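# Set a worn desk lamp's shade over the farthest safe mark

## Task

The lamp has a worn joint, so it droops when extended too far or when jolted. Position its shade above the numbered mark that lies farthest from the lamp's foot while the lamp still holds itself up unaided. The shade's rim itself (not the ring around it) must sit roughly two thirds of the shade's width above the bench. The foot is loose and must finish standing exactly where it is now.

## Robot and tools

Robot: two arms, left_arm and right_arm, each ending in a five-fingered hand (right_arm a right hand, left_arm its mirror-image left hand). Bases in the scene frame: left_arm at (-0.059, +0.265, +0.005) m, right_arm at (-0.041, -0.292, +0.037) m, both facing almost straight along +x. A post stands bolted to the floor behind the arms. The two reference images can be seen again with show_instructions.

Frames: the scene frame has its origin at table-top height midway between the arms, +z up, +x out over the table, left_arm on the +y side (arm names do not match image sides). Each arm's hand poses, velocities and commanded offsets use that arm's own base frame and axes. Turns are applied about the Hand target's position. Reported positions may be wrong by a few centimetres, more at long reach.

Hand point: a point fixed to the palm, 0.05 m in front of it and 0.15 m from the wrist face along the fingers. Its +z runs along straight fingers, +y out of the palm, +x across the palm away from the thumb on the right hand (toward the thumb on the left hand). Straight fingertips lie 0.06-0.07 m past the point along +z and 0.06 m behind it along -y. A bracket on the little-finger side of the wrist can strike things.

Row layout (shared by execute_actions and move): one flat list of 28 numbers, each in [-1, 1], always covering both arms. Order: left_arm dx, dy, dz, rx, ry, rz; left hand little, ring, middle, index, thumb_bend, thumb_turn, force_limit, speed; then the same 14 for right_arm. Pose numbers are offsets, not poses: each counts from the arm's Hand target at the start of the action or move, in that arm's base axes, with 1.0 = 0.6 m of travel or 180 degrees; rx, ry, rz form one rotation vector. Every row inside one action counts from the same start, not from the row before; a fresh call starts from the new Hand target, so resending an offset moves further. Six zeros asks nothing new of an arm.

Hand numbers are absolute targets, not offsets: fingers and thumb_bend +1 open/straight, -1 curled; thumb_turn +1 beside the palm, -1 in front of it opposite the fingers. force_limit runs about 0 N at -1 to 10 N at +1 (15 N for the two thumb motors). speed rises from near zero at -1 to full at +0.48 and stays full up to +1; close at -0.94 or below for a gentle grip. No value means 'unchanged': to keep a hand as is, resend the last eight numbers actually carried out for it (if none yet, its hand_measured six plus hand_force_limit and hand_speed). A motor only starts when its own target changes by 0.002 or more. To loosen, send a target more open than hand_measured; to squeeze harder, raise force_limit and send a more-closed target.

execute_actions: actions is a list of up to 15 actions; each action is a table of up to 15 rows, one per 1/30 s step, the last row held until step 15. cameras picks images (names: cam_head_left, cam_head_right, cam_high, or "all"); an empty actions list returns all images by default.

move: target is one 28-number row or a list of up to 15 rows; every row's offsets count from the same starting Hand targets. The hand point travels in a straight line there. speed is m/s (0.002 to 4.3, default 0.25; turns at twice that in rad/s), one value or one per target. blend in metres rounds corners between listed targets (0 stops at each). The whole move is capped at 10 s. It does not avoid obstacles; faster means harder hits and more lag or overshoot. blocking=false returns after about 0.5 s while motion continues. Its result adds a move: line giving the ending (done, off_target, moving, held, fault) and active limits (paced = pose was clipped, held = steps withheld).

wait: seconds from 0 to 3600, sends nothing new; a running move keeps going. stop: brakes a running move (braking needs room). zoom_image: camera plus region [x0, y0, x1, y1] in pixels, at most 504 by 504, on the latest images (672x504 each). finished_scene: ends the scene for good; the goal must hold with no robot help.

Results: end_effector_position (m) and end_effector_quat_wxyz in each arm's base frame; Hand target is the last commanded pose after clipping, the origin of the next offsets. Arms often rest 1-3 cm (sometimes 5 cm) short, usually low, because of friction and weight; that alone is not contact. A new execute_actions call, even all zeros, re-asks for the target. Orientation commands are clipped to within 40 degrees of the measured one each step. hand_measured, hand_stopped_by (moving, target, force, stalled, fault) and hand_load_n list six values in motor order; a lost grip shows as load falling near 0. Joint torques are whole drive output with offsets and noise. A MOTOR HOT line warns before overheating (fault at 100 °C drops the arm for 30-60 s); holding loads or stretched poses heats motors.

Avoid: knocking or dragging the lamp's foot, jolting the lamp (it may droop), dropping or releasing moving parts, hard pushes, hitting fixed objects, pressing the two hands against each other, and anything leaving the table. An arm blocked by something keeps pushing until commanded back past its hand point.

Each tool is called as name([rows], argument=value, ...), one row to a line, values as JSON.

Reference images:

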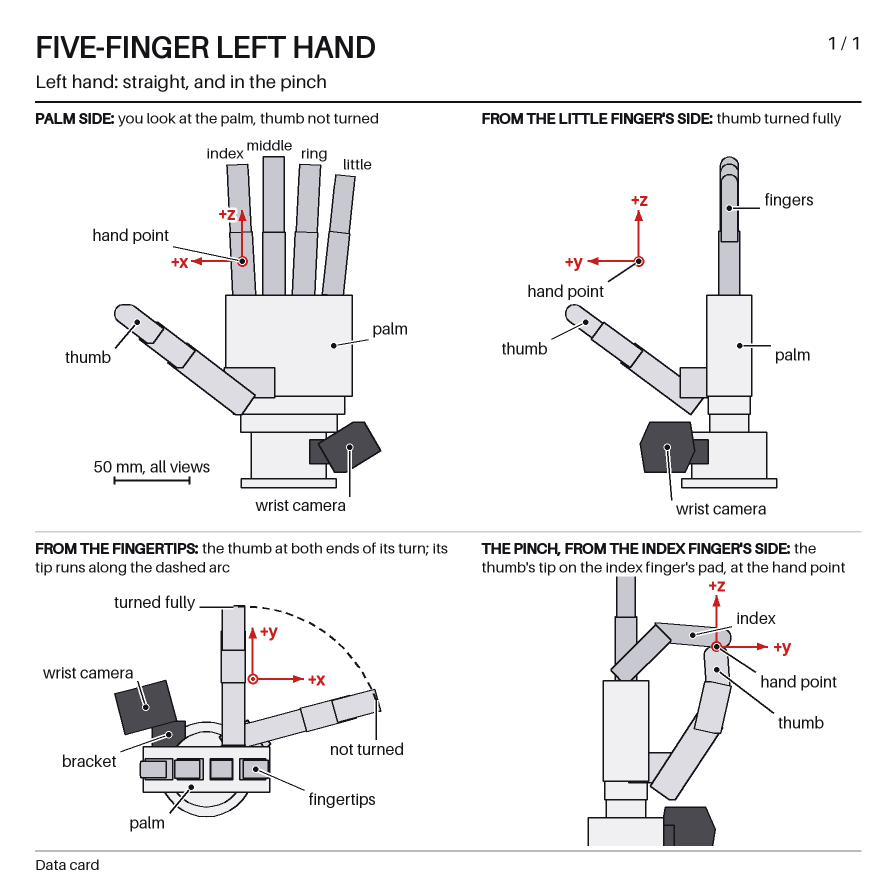

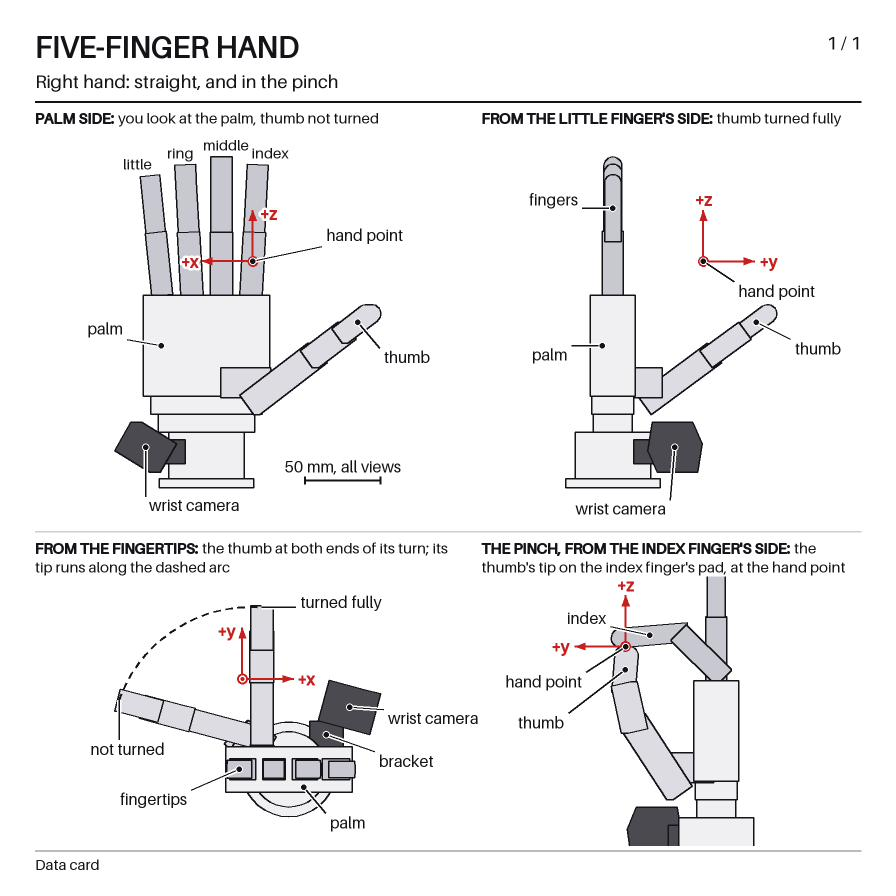

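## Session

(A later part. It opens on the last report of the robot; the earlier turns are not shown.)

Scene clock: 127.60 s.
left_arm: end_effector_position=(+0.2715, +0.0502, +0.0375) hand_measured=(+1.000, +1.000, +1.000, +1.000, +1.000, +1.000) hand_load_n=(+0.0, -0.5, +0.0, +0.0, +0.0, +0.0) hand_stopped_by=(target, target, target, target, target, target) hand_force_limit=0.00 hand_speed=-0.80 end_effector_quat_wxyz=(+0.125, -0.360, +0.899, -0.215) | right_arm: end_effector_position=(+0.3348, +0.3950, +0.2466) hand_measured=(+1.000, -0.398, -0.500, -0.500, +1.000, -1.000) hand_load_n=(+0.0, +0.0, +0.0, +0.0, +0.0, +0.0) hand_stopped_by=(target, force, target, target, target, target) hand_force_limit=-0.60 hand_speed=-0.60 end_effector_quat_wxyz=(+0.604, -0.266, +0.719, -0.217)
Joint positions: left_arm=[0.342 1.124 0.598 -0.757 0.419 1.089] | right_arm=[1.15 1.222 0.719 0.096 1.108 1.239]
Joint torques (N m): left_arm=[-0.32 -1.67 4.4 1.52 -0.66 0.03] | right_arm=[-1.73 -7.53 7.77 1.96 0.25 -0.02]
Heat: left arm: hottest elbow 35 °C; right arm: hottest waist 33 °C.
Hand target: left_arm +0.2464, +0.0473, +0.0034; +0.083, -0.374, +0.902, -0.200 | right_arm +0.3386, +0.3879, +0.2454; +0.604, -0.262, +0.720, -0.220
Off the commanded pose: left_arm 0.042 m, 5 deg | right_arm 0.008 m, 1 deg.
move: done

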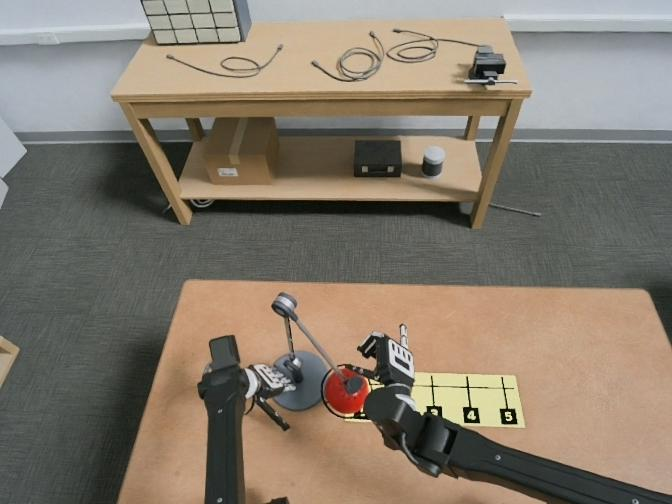

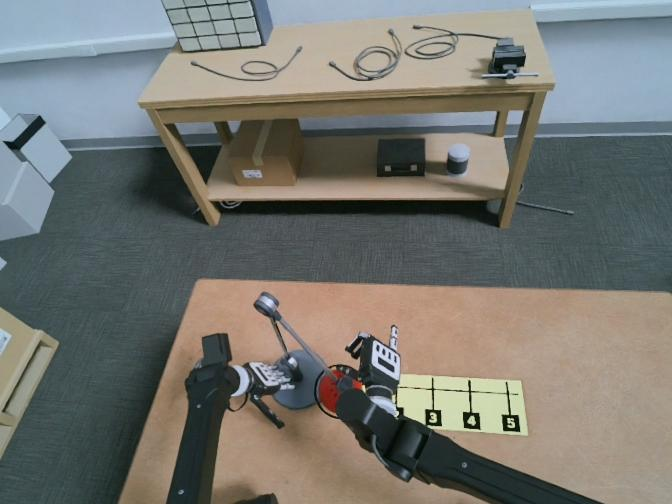

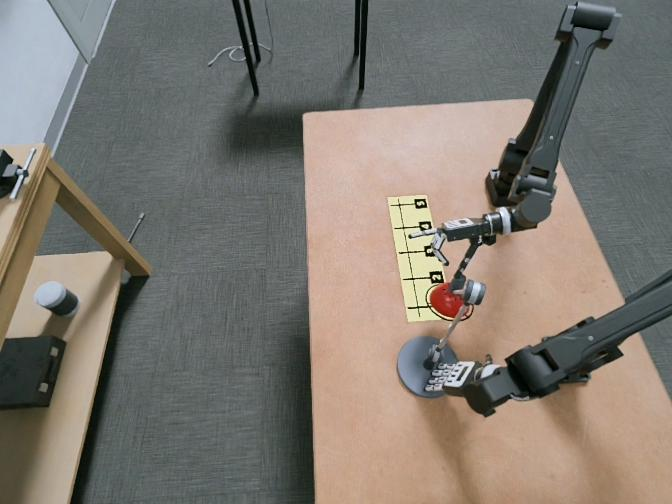

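move(target=[0,0,0,0,0,0, 1,1,1,1,1,1,0,-0.8, 0,-0.12,0.08,-0.2045,0.0535,0.0548, 1,1,0.4,0.4,1,-1,-0.6,-0.2], speed=0.12, cameras=["all"])

zoom_image(camera="cam_high", region=[380, 220, 540, 420])

zoom_image(camera="cam_head_left", region=[240, 280, 440, 440])

Scene clock: 135.30 s.
left_arm: end_effector_position=(+0.2715, +0.0502, +0.0375) hand_measured=(+1.000, +1.000, +1.000, +1.000, +1.000, +1.000) hand_load_n=(+0.0, +0.0, +0.0, +0.0, +0.0, +0.0) hand_stopped_by=(target, target, target, target, target, target) hand_force_limit=0.00 hand_speed=-0.80 end_effector_quat_wxyz=(+0.125, -0.360, +0.899, -0.215) | right_arm: end_effector_position=(+0.3303, +0.3145, +0.2666) hand_measured=(+1.000, +1.000, +0.400, +0.400, +1.000, -1.000) hand_load_n=(+0.0, +0.0, +0.0, +0.0, +0.0, +0.0) hand_stopped_by=(target, target, target, target, target, target) hand_force_limit=-0.60 hand_speed=-0.20 end_effector_quat_wxyz=(+0.433, -0.529, +0.633, -0.363)
Joint positions: left_arm=[0.342 1.124 0.598 -0.757 0.419 1.089] | right_arm=[1.02 1.029 0.874 -0.483 0.92 0.71]
Joint torques (N m): left_arm=[-0.5 -1.14 4.41 1.68 -0.66 0.01] | right_arm=[-1.03 -6.24 14.35 0.99 0.33 -0.01]
Heat: left arm: hottest elbow 35 °C; right arm: hottest waist 33 °C.
Hand target: left_arm +0.2464, +0.0473, +0.0034; +0.083, -0.374, +0.902, -0.200 | right_arm +0.3386, +0.3159, +0.2935; +0.446, -0.516, +0.636, -0.361
Off the commanded pose: left_arm 0.042 m, 5 deg | right_arm 0.028 m, 2 deg.
move: off_target (right_arm)

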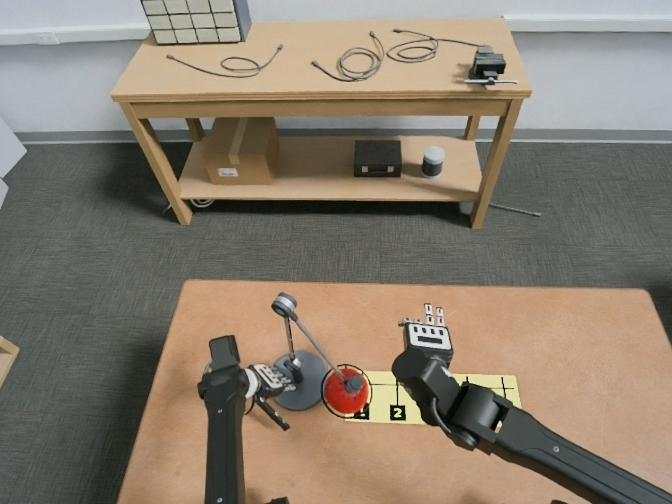

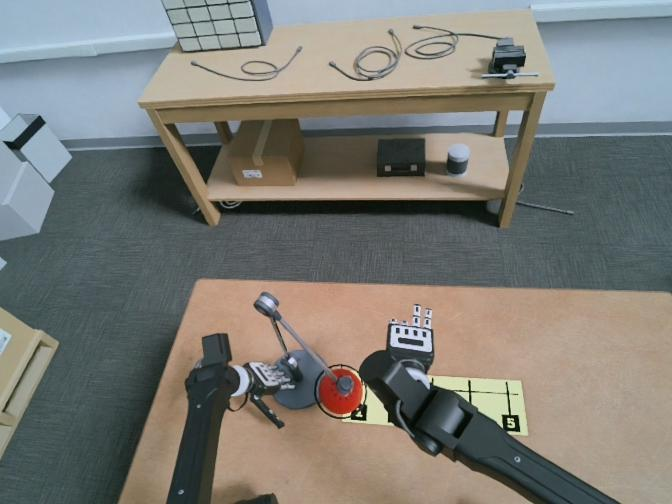

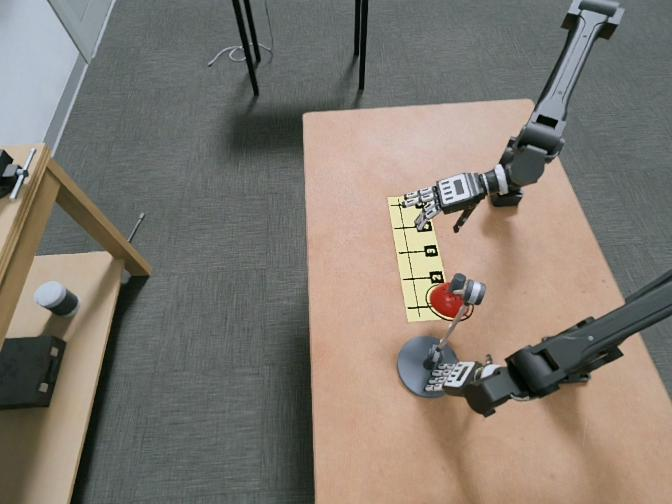

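Scaled by 2.520 from the camera's image (finer frame: 960x720).

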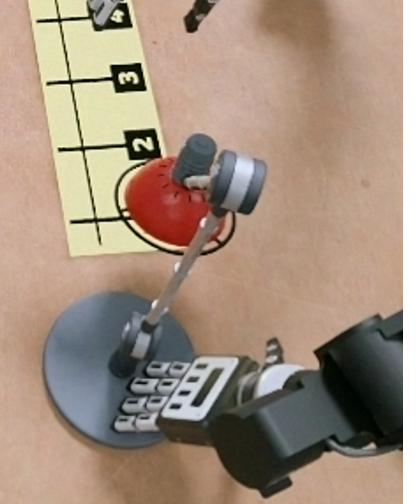

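Scaled by 2.520 from the camera's image (finer frame: 960x720).

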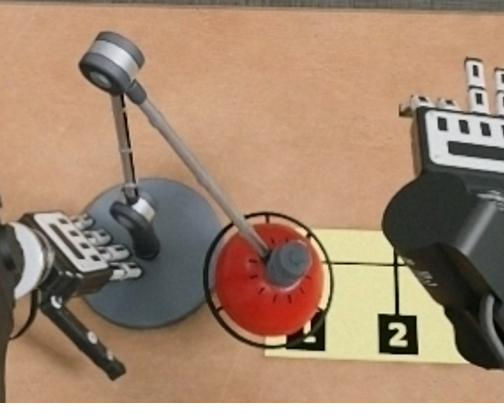

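move(target=[0.01,0,0.11,0,0,0, 1,1,1,1,1,1,0,-0.8, -0.064,0.16,-0.114,0,0,0, 1,1,0.4,0.4,1,-1,-0.6,-0.2], speed=0.1, cameras=["all"])

zoom_image(camera="cam_high", region=[390, 220, 510, 360])

zoom_image(camera="cam_head_left", region=[240, 280, 440, 440])

Scene clock: 138.63 s.
left_arm: end_effector_position=(+0.2393, +0.0440, +0.0541) hand_measured=(+1.000, +1.000, +1.000, +1.000, +1.000, +1.000) hand_load_n=(+0.0, +0.0, +0.0, +0.0, +0.0, +0.0) hand_stopped_by=(target, target, target, target, target, target) hand_force_limit=0.00 hand_speed=-0.80 end_effector_quat_wxyz=(+0.068, -0.376, +0.902, -0.200) | right_arm: end_effector_position=(+0.2994, +0.3962, +0.2099) hand_measured=(+1.000, +1.000, +0.400, +0.400, +1.000, -1.000) hand_load_n=(-0.5, +0.0, +0.0, +0.0, +0.0, +0.0) hand_stopped_by=(target, target, target, target, target, target) hand_force_limit=-0.60 hand_speed=-0.20 end_effector_quat_wxyz=(+0.436, -0.521, +0.635, -0.368)
Joint positions: left_arm=[0.342 1.092 0.631 -0.942 0.393 1.089] | right_arm=[1.21 1.266 0.92 -0.485 1.079 0.95]
Joint torques (N m): left_arm=[-1.03 -6.01 10.88 0.49 0.22 -0.07] | right_arm=[0.32 -7.12 13.68 0.64 0.61 0.13]
Heat: left arm: hottest elbow 35 °C; right arm: hottest waist 33 °C.
Hand target: left_arm +0.2524, +0.0473, +0.0694; +0.083, -0.374, +0.902, -0.200 | right_arm +0.3002, +0.4120, +0.2251; +0.446, -0.516, +0.636, -0.361
Off the commanded pose: left_arm 0.020 m, 2 deg | right_arm 0.022 m, 2 deg.
move: off_target (left_arm, right_arm)

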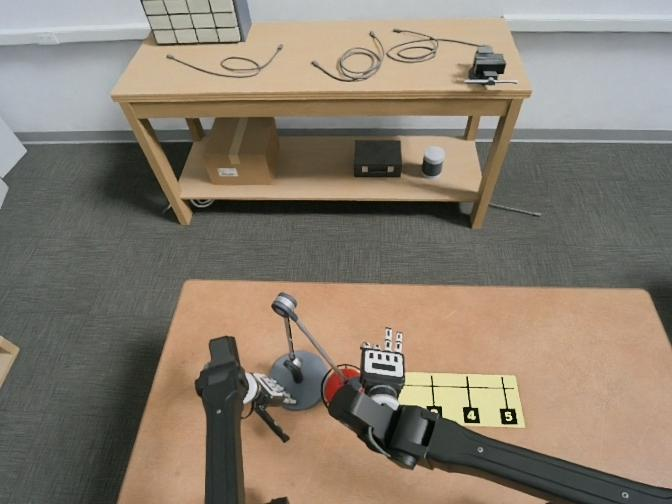

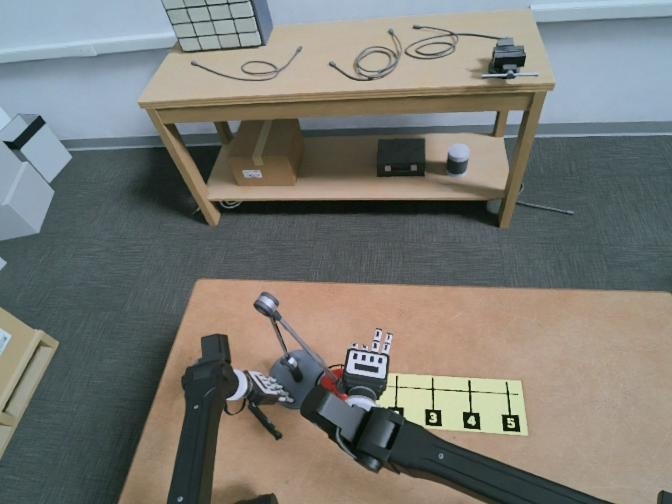

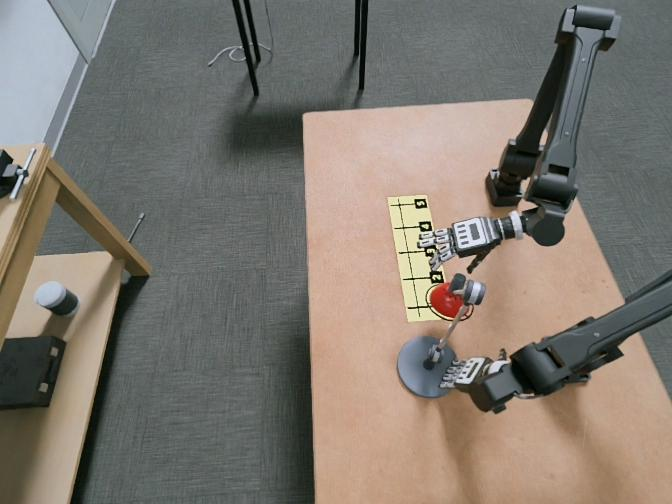

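Scaled by 3.600 from the camera's image (finer frame: 960x720).

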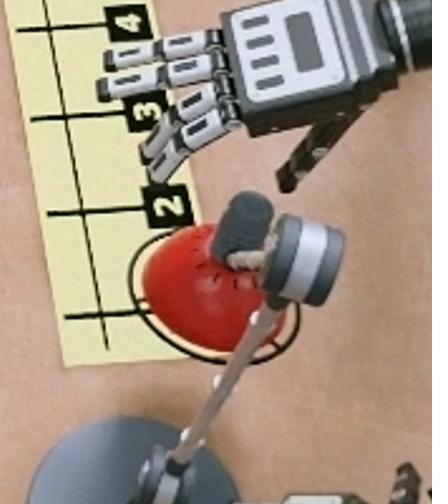

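Scaled by 2.520 from the camera's image (finer frame: 960x720).

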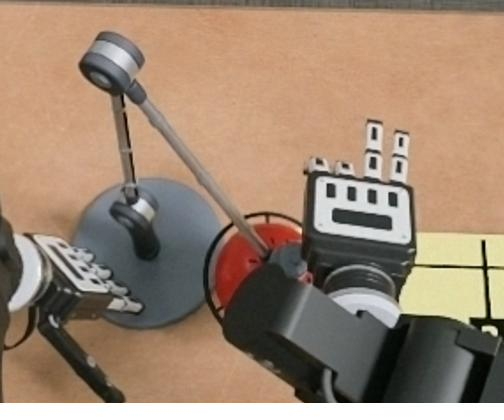

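move(target=[0,0,0,0,0,0, 1,1,1,1,1,1,0,-0.8, -0.045,0.036,-0.1,0,0,0, 1,1,0.4,0.4,1,-1,-0.6,-0.2], speed=0.06, cameras=["all"])

zoom_image(camera="cam_high", region=[390, 220, 510, 360])

zoom_image(camera="cam_head_left", region=[260, 310, 420, 440])

Scene clock: 141.60 s.
left_arm: end_effector_position=(+0.2393, +0.0440, +0.0541) hand_measured=(+1.000, +1.000, +1.000, +1.000, +1.000, +1.000) hand_load_n=(+0.0, +0.0, +0.0, +0.0, +0.0, +0.0) hand_stopped_by=(target, target, target, target, target, target) hand_force_limit=0.00 hand_speed=-0.80 end_effector_quat_wxyz=(+0.068, -0.376, +0.902, -0.200) | right_arm: end_effector_position=(+0.2778, +0.4267, +0.1722) hand_measured=(+1.000, +1.000, +0.400, +0.400, +1.000, -1.000) hand_load_n=(+0.0, +0.0, +0.0, +0.0, +0.0, +0.0) hand_stopped_by=(target, target, target, target, target, target) hand_force_limit=-0.60 hand_speed=-0.20 end_effector_quat_wxyz=(+0.444, -0.513, +0.638, -0.364)
Joint positions: left_arm=[0.342 1.092 0.631 -0.942 0.393 1.089] | right_arm=[1.287 1.375 0.92 -0.478 1.131 1.091]
Joint torques (N m): left_arm=[-1.03 -6.18 10.84 0.35 0.21 -0.11] | right_arm=[0.44 -8.29 8.68 1.54 0.68 0.04]
Heat: left arm: hottest elbow 35 °C; right arm: hottest elbow 34 °C.
Hand target: left_arm +0.2524, +0.0473, +0.0694; +0.083, -0.374, +0.902, -0.200 | right_arm +0.2732, +0.4334, +0.1651; +0.446, -0.516, +0.636, -0.361
Off the commanded pose: left_arm 0.020 m, 2 deg | right_arm 0.011 m, 1 deg.
move: off_target (right_arm)

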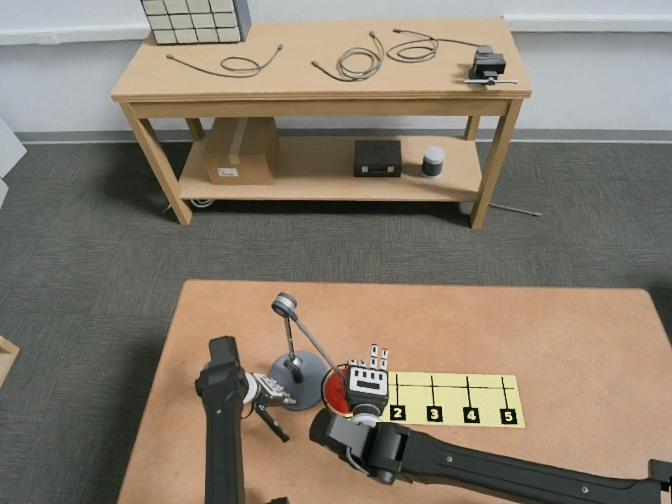

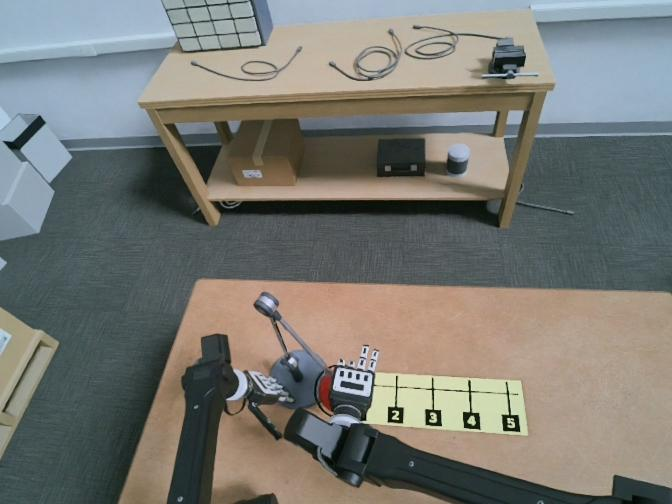

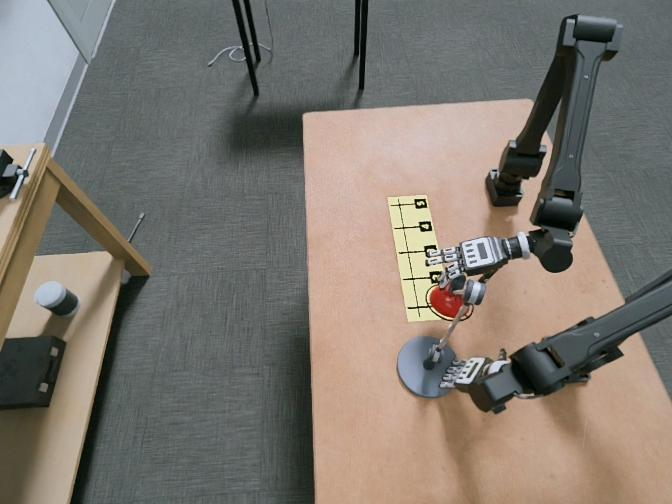

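Scaled by 3.600 from the camera's image (finer frame: 960x720).

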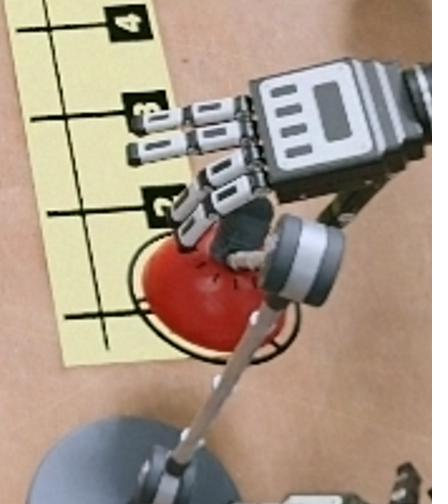

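Scaled by 3.150 from the camera's image (finer frame: 960x720).

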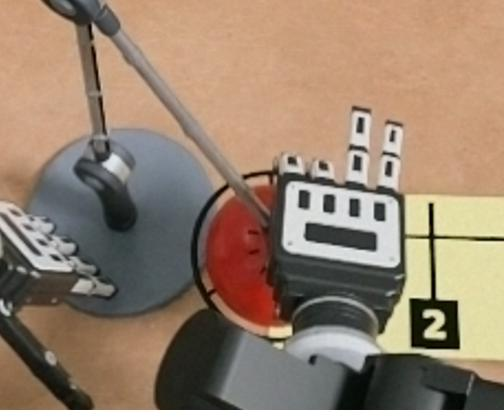

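move(target=[0,0,0,0,0,0, 1,1,1,1,1,1,0,-0.8, -0.009,-0.017,-0.052,0,0,0, 1,1,0.4,0.4,1,-1,-0.6,-0.2], speed=0.05, cameras=["all"])

zoom_image(camera="cam_high", region=[390, 220, 510, 360])

zoom_image(camera="cam_head_right", region=[260, 310, 420, 440])

Scene clock: 143.30 s.
left_arm: end_effector_position=(+0.2393, +0.0440, +0.0541) hand_measured=(+1.000, +1.000, +1.000, +1.000, +1.000, +1.000) hand_load_n=(+0.0, +0.0, +0.0, +0.0, +0.0, +0.0) hand_stopped_by=(target, target, target, target, target, target) hand_force_limit=0.00 hand_speed=-0.80 end_effector_quat_wxyz=(+0.068, -0.376, +0.902, -0.200) | right_arm: end_effector_position=(+0.2743, +0.4202, +0.1461) hand_measured=(+1.000, +1.000, +0.400, +0.400, +1.000, -1.000) hand_load_n=(+0.0, +0.0, +0.0, -0.5, +0.0, +0.0) hand_stopped_by=(target, target, target, target, target, target) hand_force_limit=-0.60 hand_speed=-0.20 end_effector_quat_wxyz=(+0.447, -0.510, +0.640, -0.361)
Joint positions: left_arm=[0.342 1.092 0.631 -0.942 0.393 1.089] | right_arm=[1.292 1.391 0.856 -0.396 1.134 1.103]
Joint torques (N m): left_arm=[-1.03 -6.24 10.97 0.27 0.17 -0.1] | right_arm=[-0.09 -8.18 7.51 1.51 0.66 0.1]
Heat: left arm: hottest elbow 35 °C; right arm: hottest elbow 34 °C.
Hand target: left_arm +0.2524, +0.0473, +0.0694; +0.083, -0.374, +0.902, -0.200 | right_arm +0.2678, +0.4233, +0.1337; +0.446, -0.516, +0.636, -0.361
Off the commanded pose: left_arm 0.020 m, 2 deg | right_arm 0.014 m, 1 deg.
move: off_target (right_arm)

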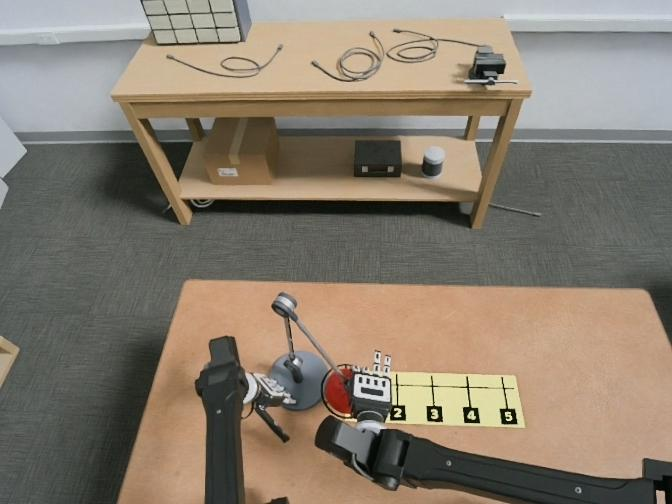

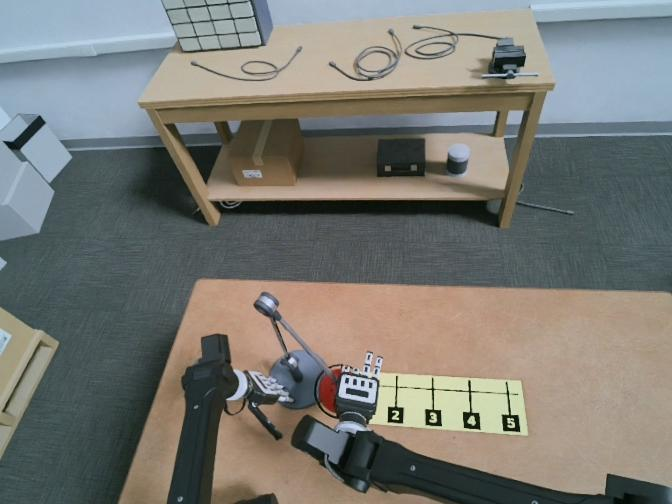

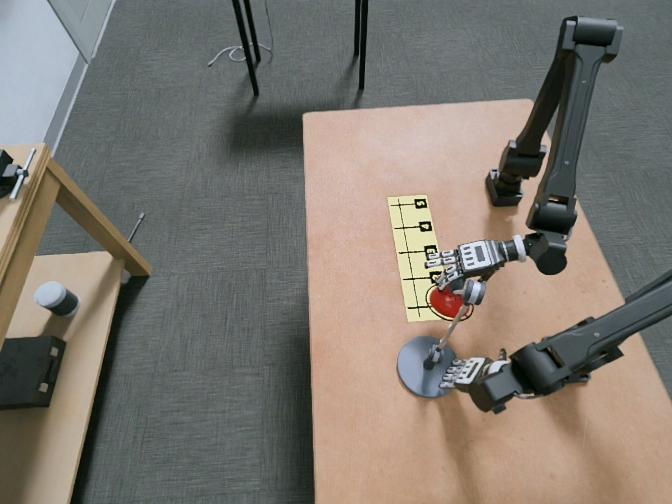

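Scaled by 3.600 from the camera's image (finer frame: 960x720).

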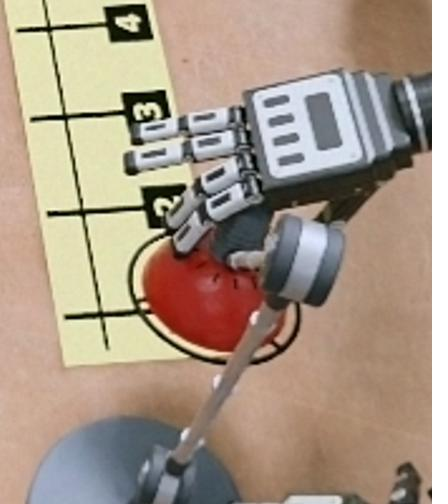

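Scaled by 3.150 from the camera's image (finer frame: 960x720).

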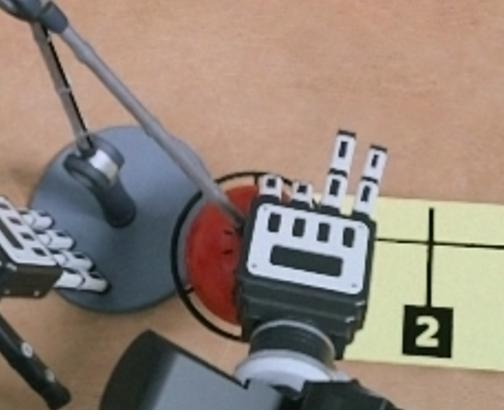

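move([
  [0,0,0,0,0,0, 1,1,1,1,1,1,0,-0.8, 0,0,0,0,0,0, 1,1,0.2,0.2,0.35,-1,-0.8,-0.8],
  [0,0,0,0,0,0, 1,1,1,1,1,1,0,-0.8, 0,0,0,0,0,0, 1,1,0.17,0.17,-0.1,-1,-0.75,-0.9],
], speed=0.06, cameras=["cam_high"])

zoom_image(camera="cam_high", region=[390, 220, 510, 360])

Scene clock: 147.07 s.
left_arm: end_effector_position=(+0.2393, +0.0440, +0.0541) hand_measured=(+1.000, +1.000, +1.000, +1.000, +1.000, +1.000) hand_load_n=(+0.0, +0.0, +0.0, +0.0, +0.0, +0.0) hand_stopped_by=(target, target, target, target, target, target) hand_force_limit=0.00 hand_speed=-0.80 end_effector_quat_wxyz=(+0.068, -0.376, +0.902, -0.200) | right_arm: end_effector_position=(+0.2743, +0.4199, +0.1467) hand_measured=(+1.000, +1.000, +0.170, +0.170, +0.276, -1.000) hand_load_n=(+0.0, +0.0, +1.0, +1.0, +2.5, -0.5) hand_stopped_by=(target, target, target, target, force, target) hand_force_limit=-0.75 hand_speed=-0.90 end_effector_quat_wxyz=(+0.448, -0.508, +0.640, -0.363)
Joint positions: left_arm=[0.342 1.092 0.631 -0.942 0.393 1.089] | right_arm=[1.293 1.391 0.856 -0.396 1.14 1.103]
Joint torques (N m): left_arm=[-1.32 -7.18 10.85 0.43 0.23 -0.09] | right_arm=[-0.03 -8.23 7.6 1.47 0.47 0.05]
Heat: left arm: hottest elbow 36 °C; right arm: hottest waist 33 °C.
Hand target: left_arm +0.2524, +0.0473, +0.0694; +0.083, -0.374, +0.902, -0.200 | right_arm +0.2679, +0.4232, +0.1337; +0.446, -0.516, +0.636, -0.361
Off the commanded pose: left_arm 0.020 m, 2 deg | right_arm 0.015 m, 1 deg.
move: done; target 2's new numbers were sent with right_arm's hand 0.014 m and 1 deg from that target

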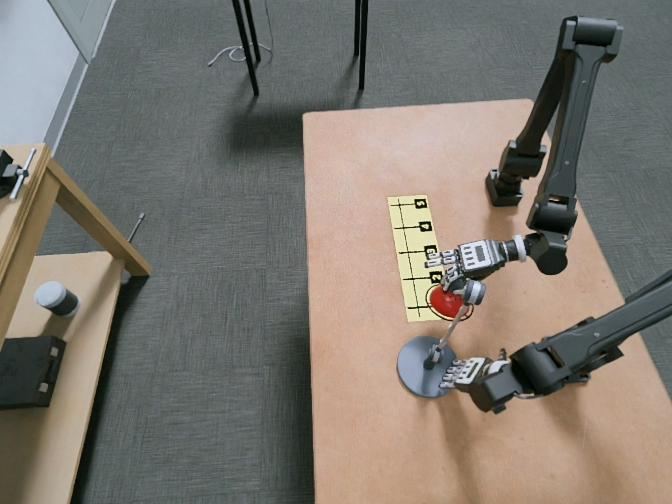

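Scaled by 3.600 from the camera's image (finer frame: 960x720).

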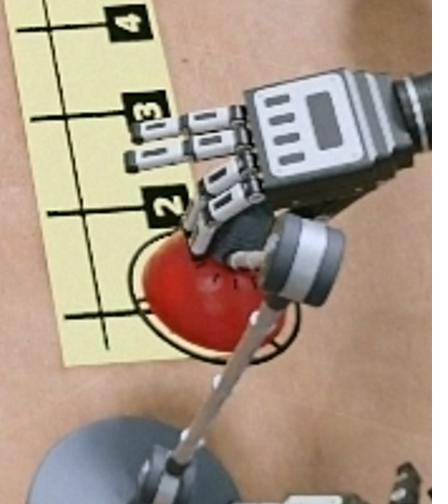

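move(target=[0,0,0,0,0,0, 1,1,1,1,1,1,0,-0.8, 0,0,0,0,0,0, 1,1,0.0,0.0,0.0,-1,0.4,-0.92], speed=0.06, cameras=["all"])

zoom_image(camera="cam_high", region=[390, 220, 510, 360])

Scene clock: 149.97 s.
left_arm: end_effector_position=(+0.2393, +0.0440, +0.0541) hand_measured=(+1.000, +1.000, +1.000, +1.000, +1.000, +1.000) hand_load_n=(+0.0, +0.0, +0.0, +0.0, +0.0, +0.0) hand_stopped_by=(target, target, target, target, target, target) hand_force_limit=0.00 hand_speed=-0.80 end_effector_quat_wxyz=(+0.068, -0.376, +0.902, -0.200) | right_arm: end_effector_position=(+0.2754, +0.4132, +0.1441) hand_measured=(+1.000, +1.000, +0.000, +0.090, +0.002, -1.000) hand_load_n=(+0.0, +0.0, +0.0, +3.0, +5.5, -5.5) hand_stopped_by=(target, target, target, force, target, target) hand_force_limit=0.40 hand_speed=-0.92 end_effector_quat_wxyz=(+0.445, -0.507, +0.635, -0.376)
Joint positions: left_arm=[0.342 1.092 0.631 -0.942 0.393 1.089] | right_arm=[1.293 1.391 0.845 -0.396 1.161 1.096]
Joint torques (N m): left_arm=[-0.97 -6.71 10.81 0.39 0.23 -0.09] | right_arm=[0.26 -7.77 8.5 1.26 -0.24 0.16]
Heat: left arm: hottest elbow 36 °C; right arm: hottest waist 33 °C.
Hand target: left_arm +0.2524, +0.0473, +0.0694; +0.083, -0.374, +0.902, -0.200 | right_arm +0.2679, +0.4232, +0.1337; +0.446, -0.516, +0.636, -0.361
Off the commanded pose: left_arm 0.020 m, 2 deg | right_arm 0.016 m, 2 deg.
move: done

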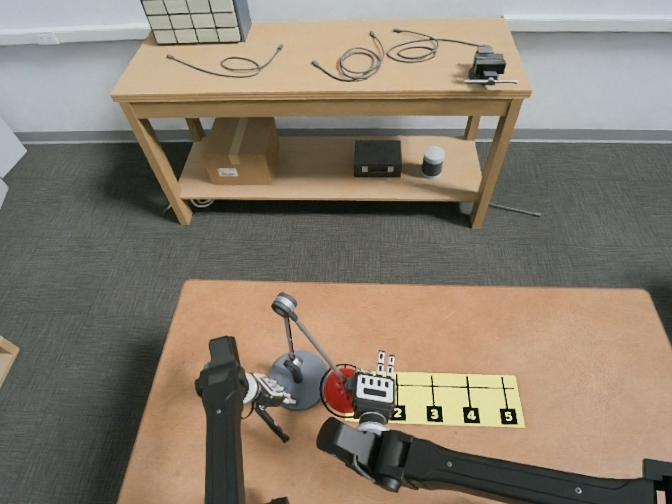

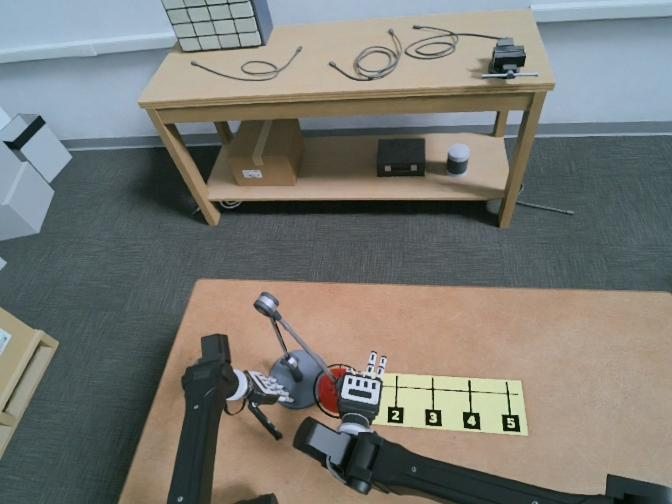

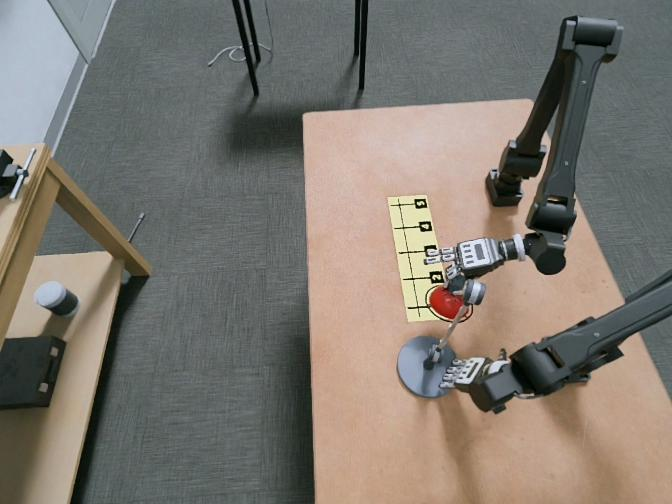

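Scaled by 3.600 from the camera's image (finer frame: 960x720).

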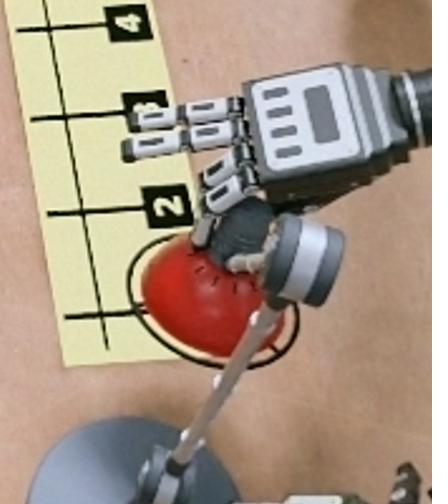

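move([
  [0,0,0,0,0,0, 1,1,1,1,1,1,0,-0.8, 0,0,0,0,0,0, 1,1,0.4,0.4,0.7,-1,-0.6,-0.5],
  [0,0,0,0,0,0, 1,1,1,1,1,1,0,-0.8, -0.002,0.025,0.003,0,0,0, 1,1,0.4,0.4,0.7,-1,-0.6,-0.5],
], speed=0.06, cameras=["all"])

zoom_image(camera="cam_high", region=[390, 220, 510, 360])

zoom_image(camera="cam_head_left", region=[260, 310, 420, 440])

Scene clock: 152.47 s.
left_arm: end_effector_position=(+0.2393, +0.0440, +0.0541) hand_measured=(+1.000, +1.000, +1.000, +1.000, +1.000, +1.000) hand_load_n=(+0.0, +0.0, +0.0, +0.0, +0.0, +0.0) hand_stopped_by=(target, target, target, target, target, target) hand_force_limit=0.00 hand_speed=-0.80 end_effector_quat_wxyz=(+0.068, -0.376, +0.902, -0.200) | right_arm: end_effector_position=(+0.2750, +0.4191, +0.1378) hand_measured=(+1.000, +1.000, +0.400, +0.400, +0.700, -1.000) hand_load_n=(+0.0, +0.0, +0.0, +0.5, +1.0, -1.5) hand_stopped_by=(target, target, target, target, target, target) hand_force_limit=-0.60 hand_speed=-0.50 end_effector_quat_wxyz=(+0.445, -0.505, +0.641, -0.370)
Joint positions: left_arm=[0.342 1.092 0.631 -0.942 0.393 1.089] | right_arm=[1.295 1.414 0.854 -0.398 1.154 1.125]
Joint torques (N m): left_arm=[-0.85 -6.59 10.8 0.44 0.22 -0.06] | right_arm=[1.2 -6.65 11.4 0.49 0.25 0.06]
Heat: left arm: hottest elbow 36 °C; right arm: hottest shoulder 33 °C.
Hand target: left_arm +0.2524, +0.0473, +0.0694; +0.083, -0.374, +0.902, -0.200 | right_arm +0.2666, +0.4381, +0.1355; +0.446, -0.516, +0.636, -0.361
Off the commanded pose: left_arm 0.020 m, 2 deg | right_arm 0.021 m, 2 deg.
move: off_target (right_arm)

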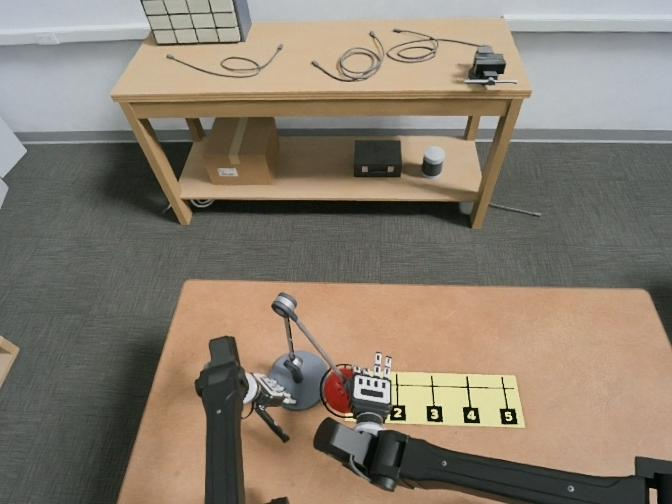

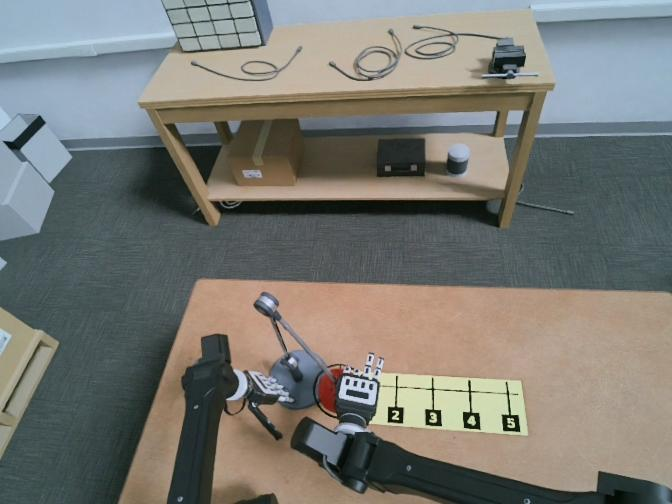

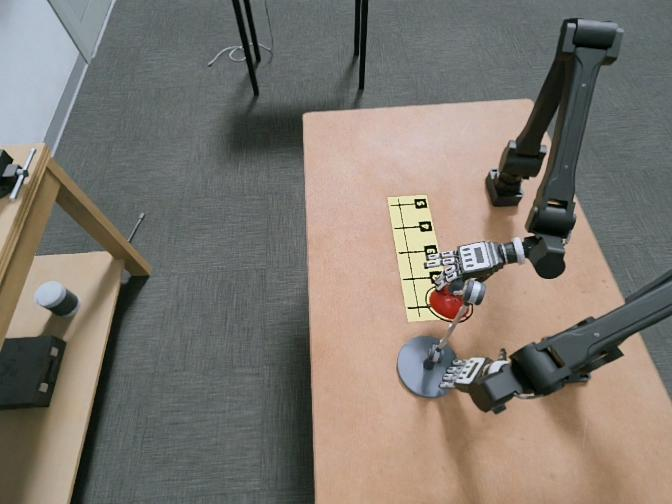

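Scaled by 3.600 from the camera's image (finer frame: 960x720).

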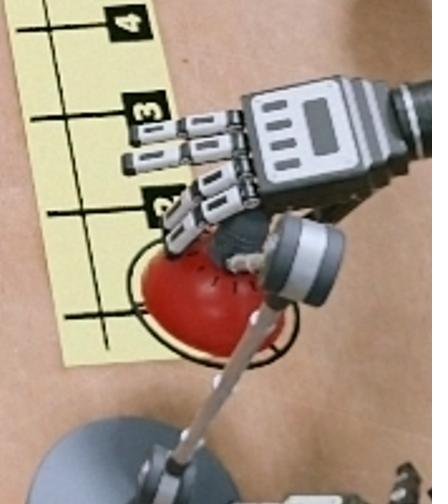

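Scaled by 3.150 from the camera's image (finer frame: 960x720).

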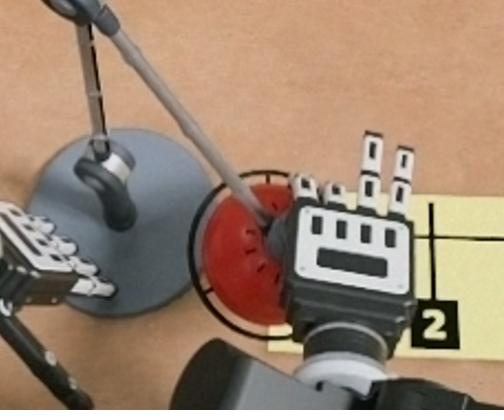

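execute_actions(actions=[])

Scene clock: 155.83 s.
left_arm: end_effector_position=(+0.2393, +0.0440, +0.0541) hand_measured=(+1.000, +1.000, +1.000, +1.000, +1.000, +1.000) hand_load_n=(+0.0, +0.0, +0.0, +0.0, +0.0, +0.0) hand_stopped_by=(target, target, target, target, target, target) hand_force_limit=0.00 hand_speed=-0.80 end_effector_quat_wxyz=(+0.068, -0.376, +0.902, -0.200) | right_arm: end_effector_position=(+0.2750, +0.4191, +0.1378) hand_measured=(+1.000, +1.000, +0.400, +0.400, +0.700, -1.000) hand_load_n=(+0.0, +0.0, +0.0, +0.5, +1.0, -1.5) hand_stopped_by=(target, target, target, target, target, target) hand_force_limit=-0.60 hand_speed=-0.50 end_effector_quat_wxyz=(+0.445, -0.505, +0.641, -0.370)
Joint positions: left_arm=[0.342 1.092 0.631 -0.942 0.393 1.089] | right_arm=[1.295 1.414 0.854 -0.398 1.154 1.125]
Joint velocities: within noise
Joint torques (N m): left_arm=[-0.97 -6.36 10.77 0.4 0.19 -0.07] | right_arm=[1.61 -6.95 11.43 0.42 0.21 0.08]
Motor temperatures (°C): left_arm=[27 30 37 28 34 30] | right_arm=[32 33 34 27 32 30]
Heat: left arm: hottest elbow 37 °C; right arm: hottest elbow 34 °C.
Hand target: left_arm +0.2524, +0.0473, +0.0694; +0.083, -0.374, +0.902, -0.200 | right_arm +0.2666, +0.4381, +0.1355; +0.446, -0.516, +0.636, -0.361
Off the commanded pose: left_arm 0.020 m, 2 deg | right_arm 0.021 m, 2 deg.

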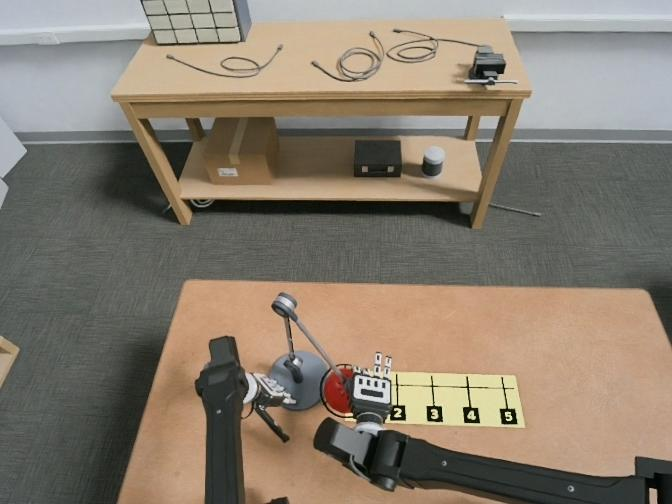

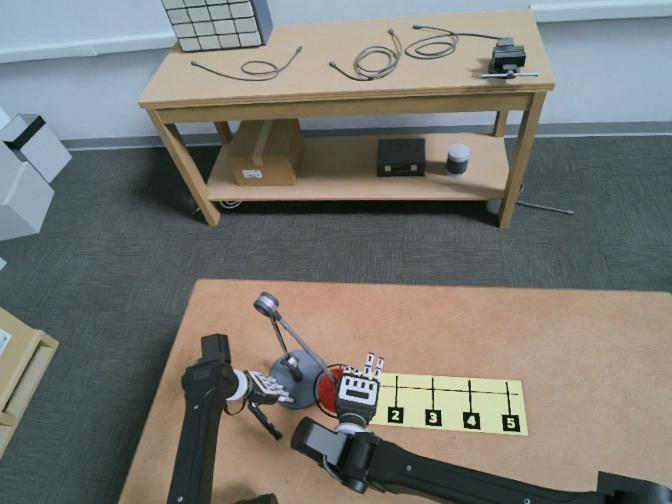

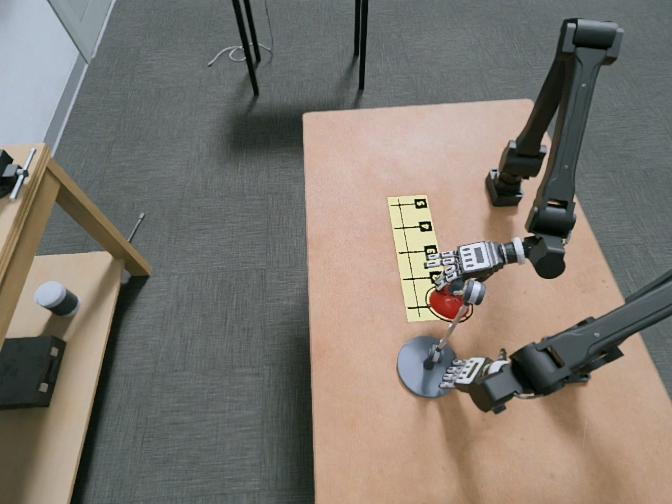

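zoom_image(camera="cam_head_left", region=[290, 340, 430, 450])

zoom_image(camera="cam_high", region=[390, 220, 530, 340])

Scaled by 3.600 from the camera's image (finer frame: 960x720).

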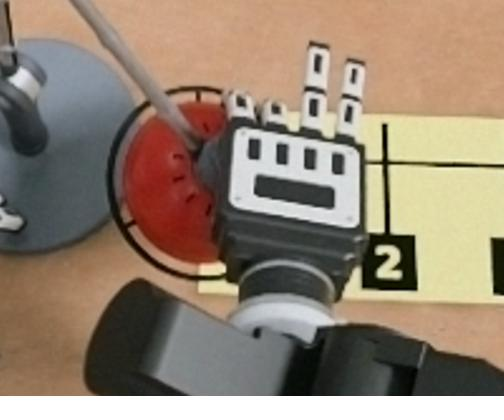

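Scaled by 3.600 from the camera's image (finer frame: 960x720).

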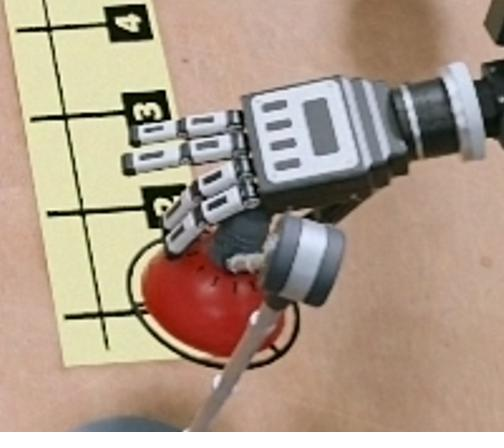

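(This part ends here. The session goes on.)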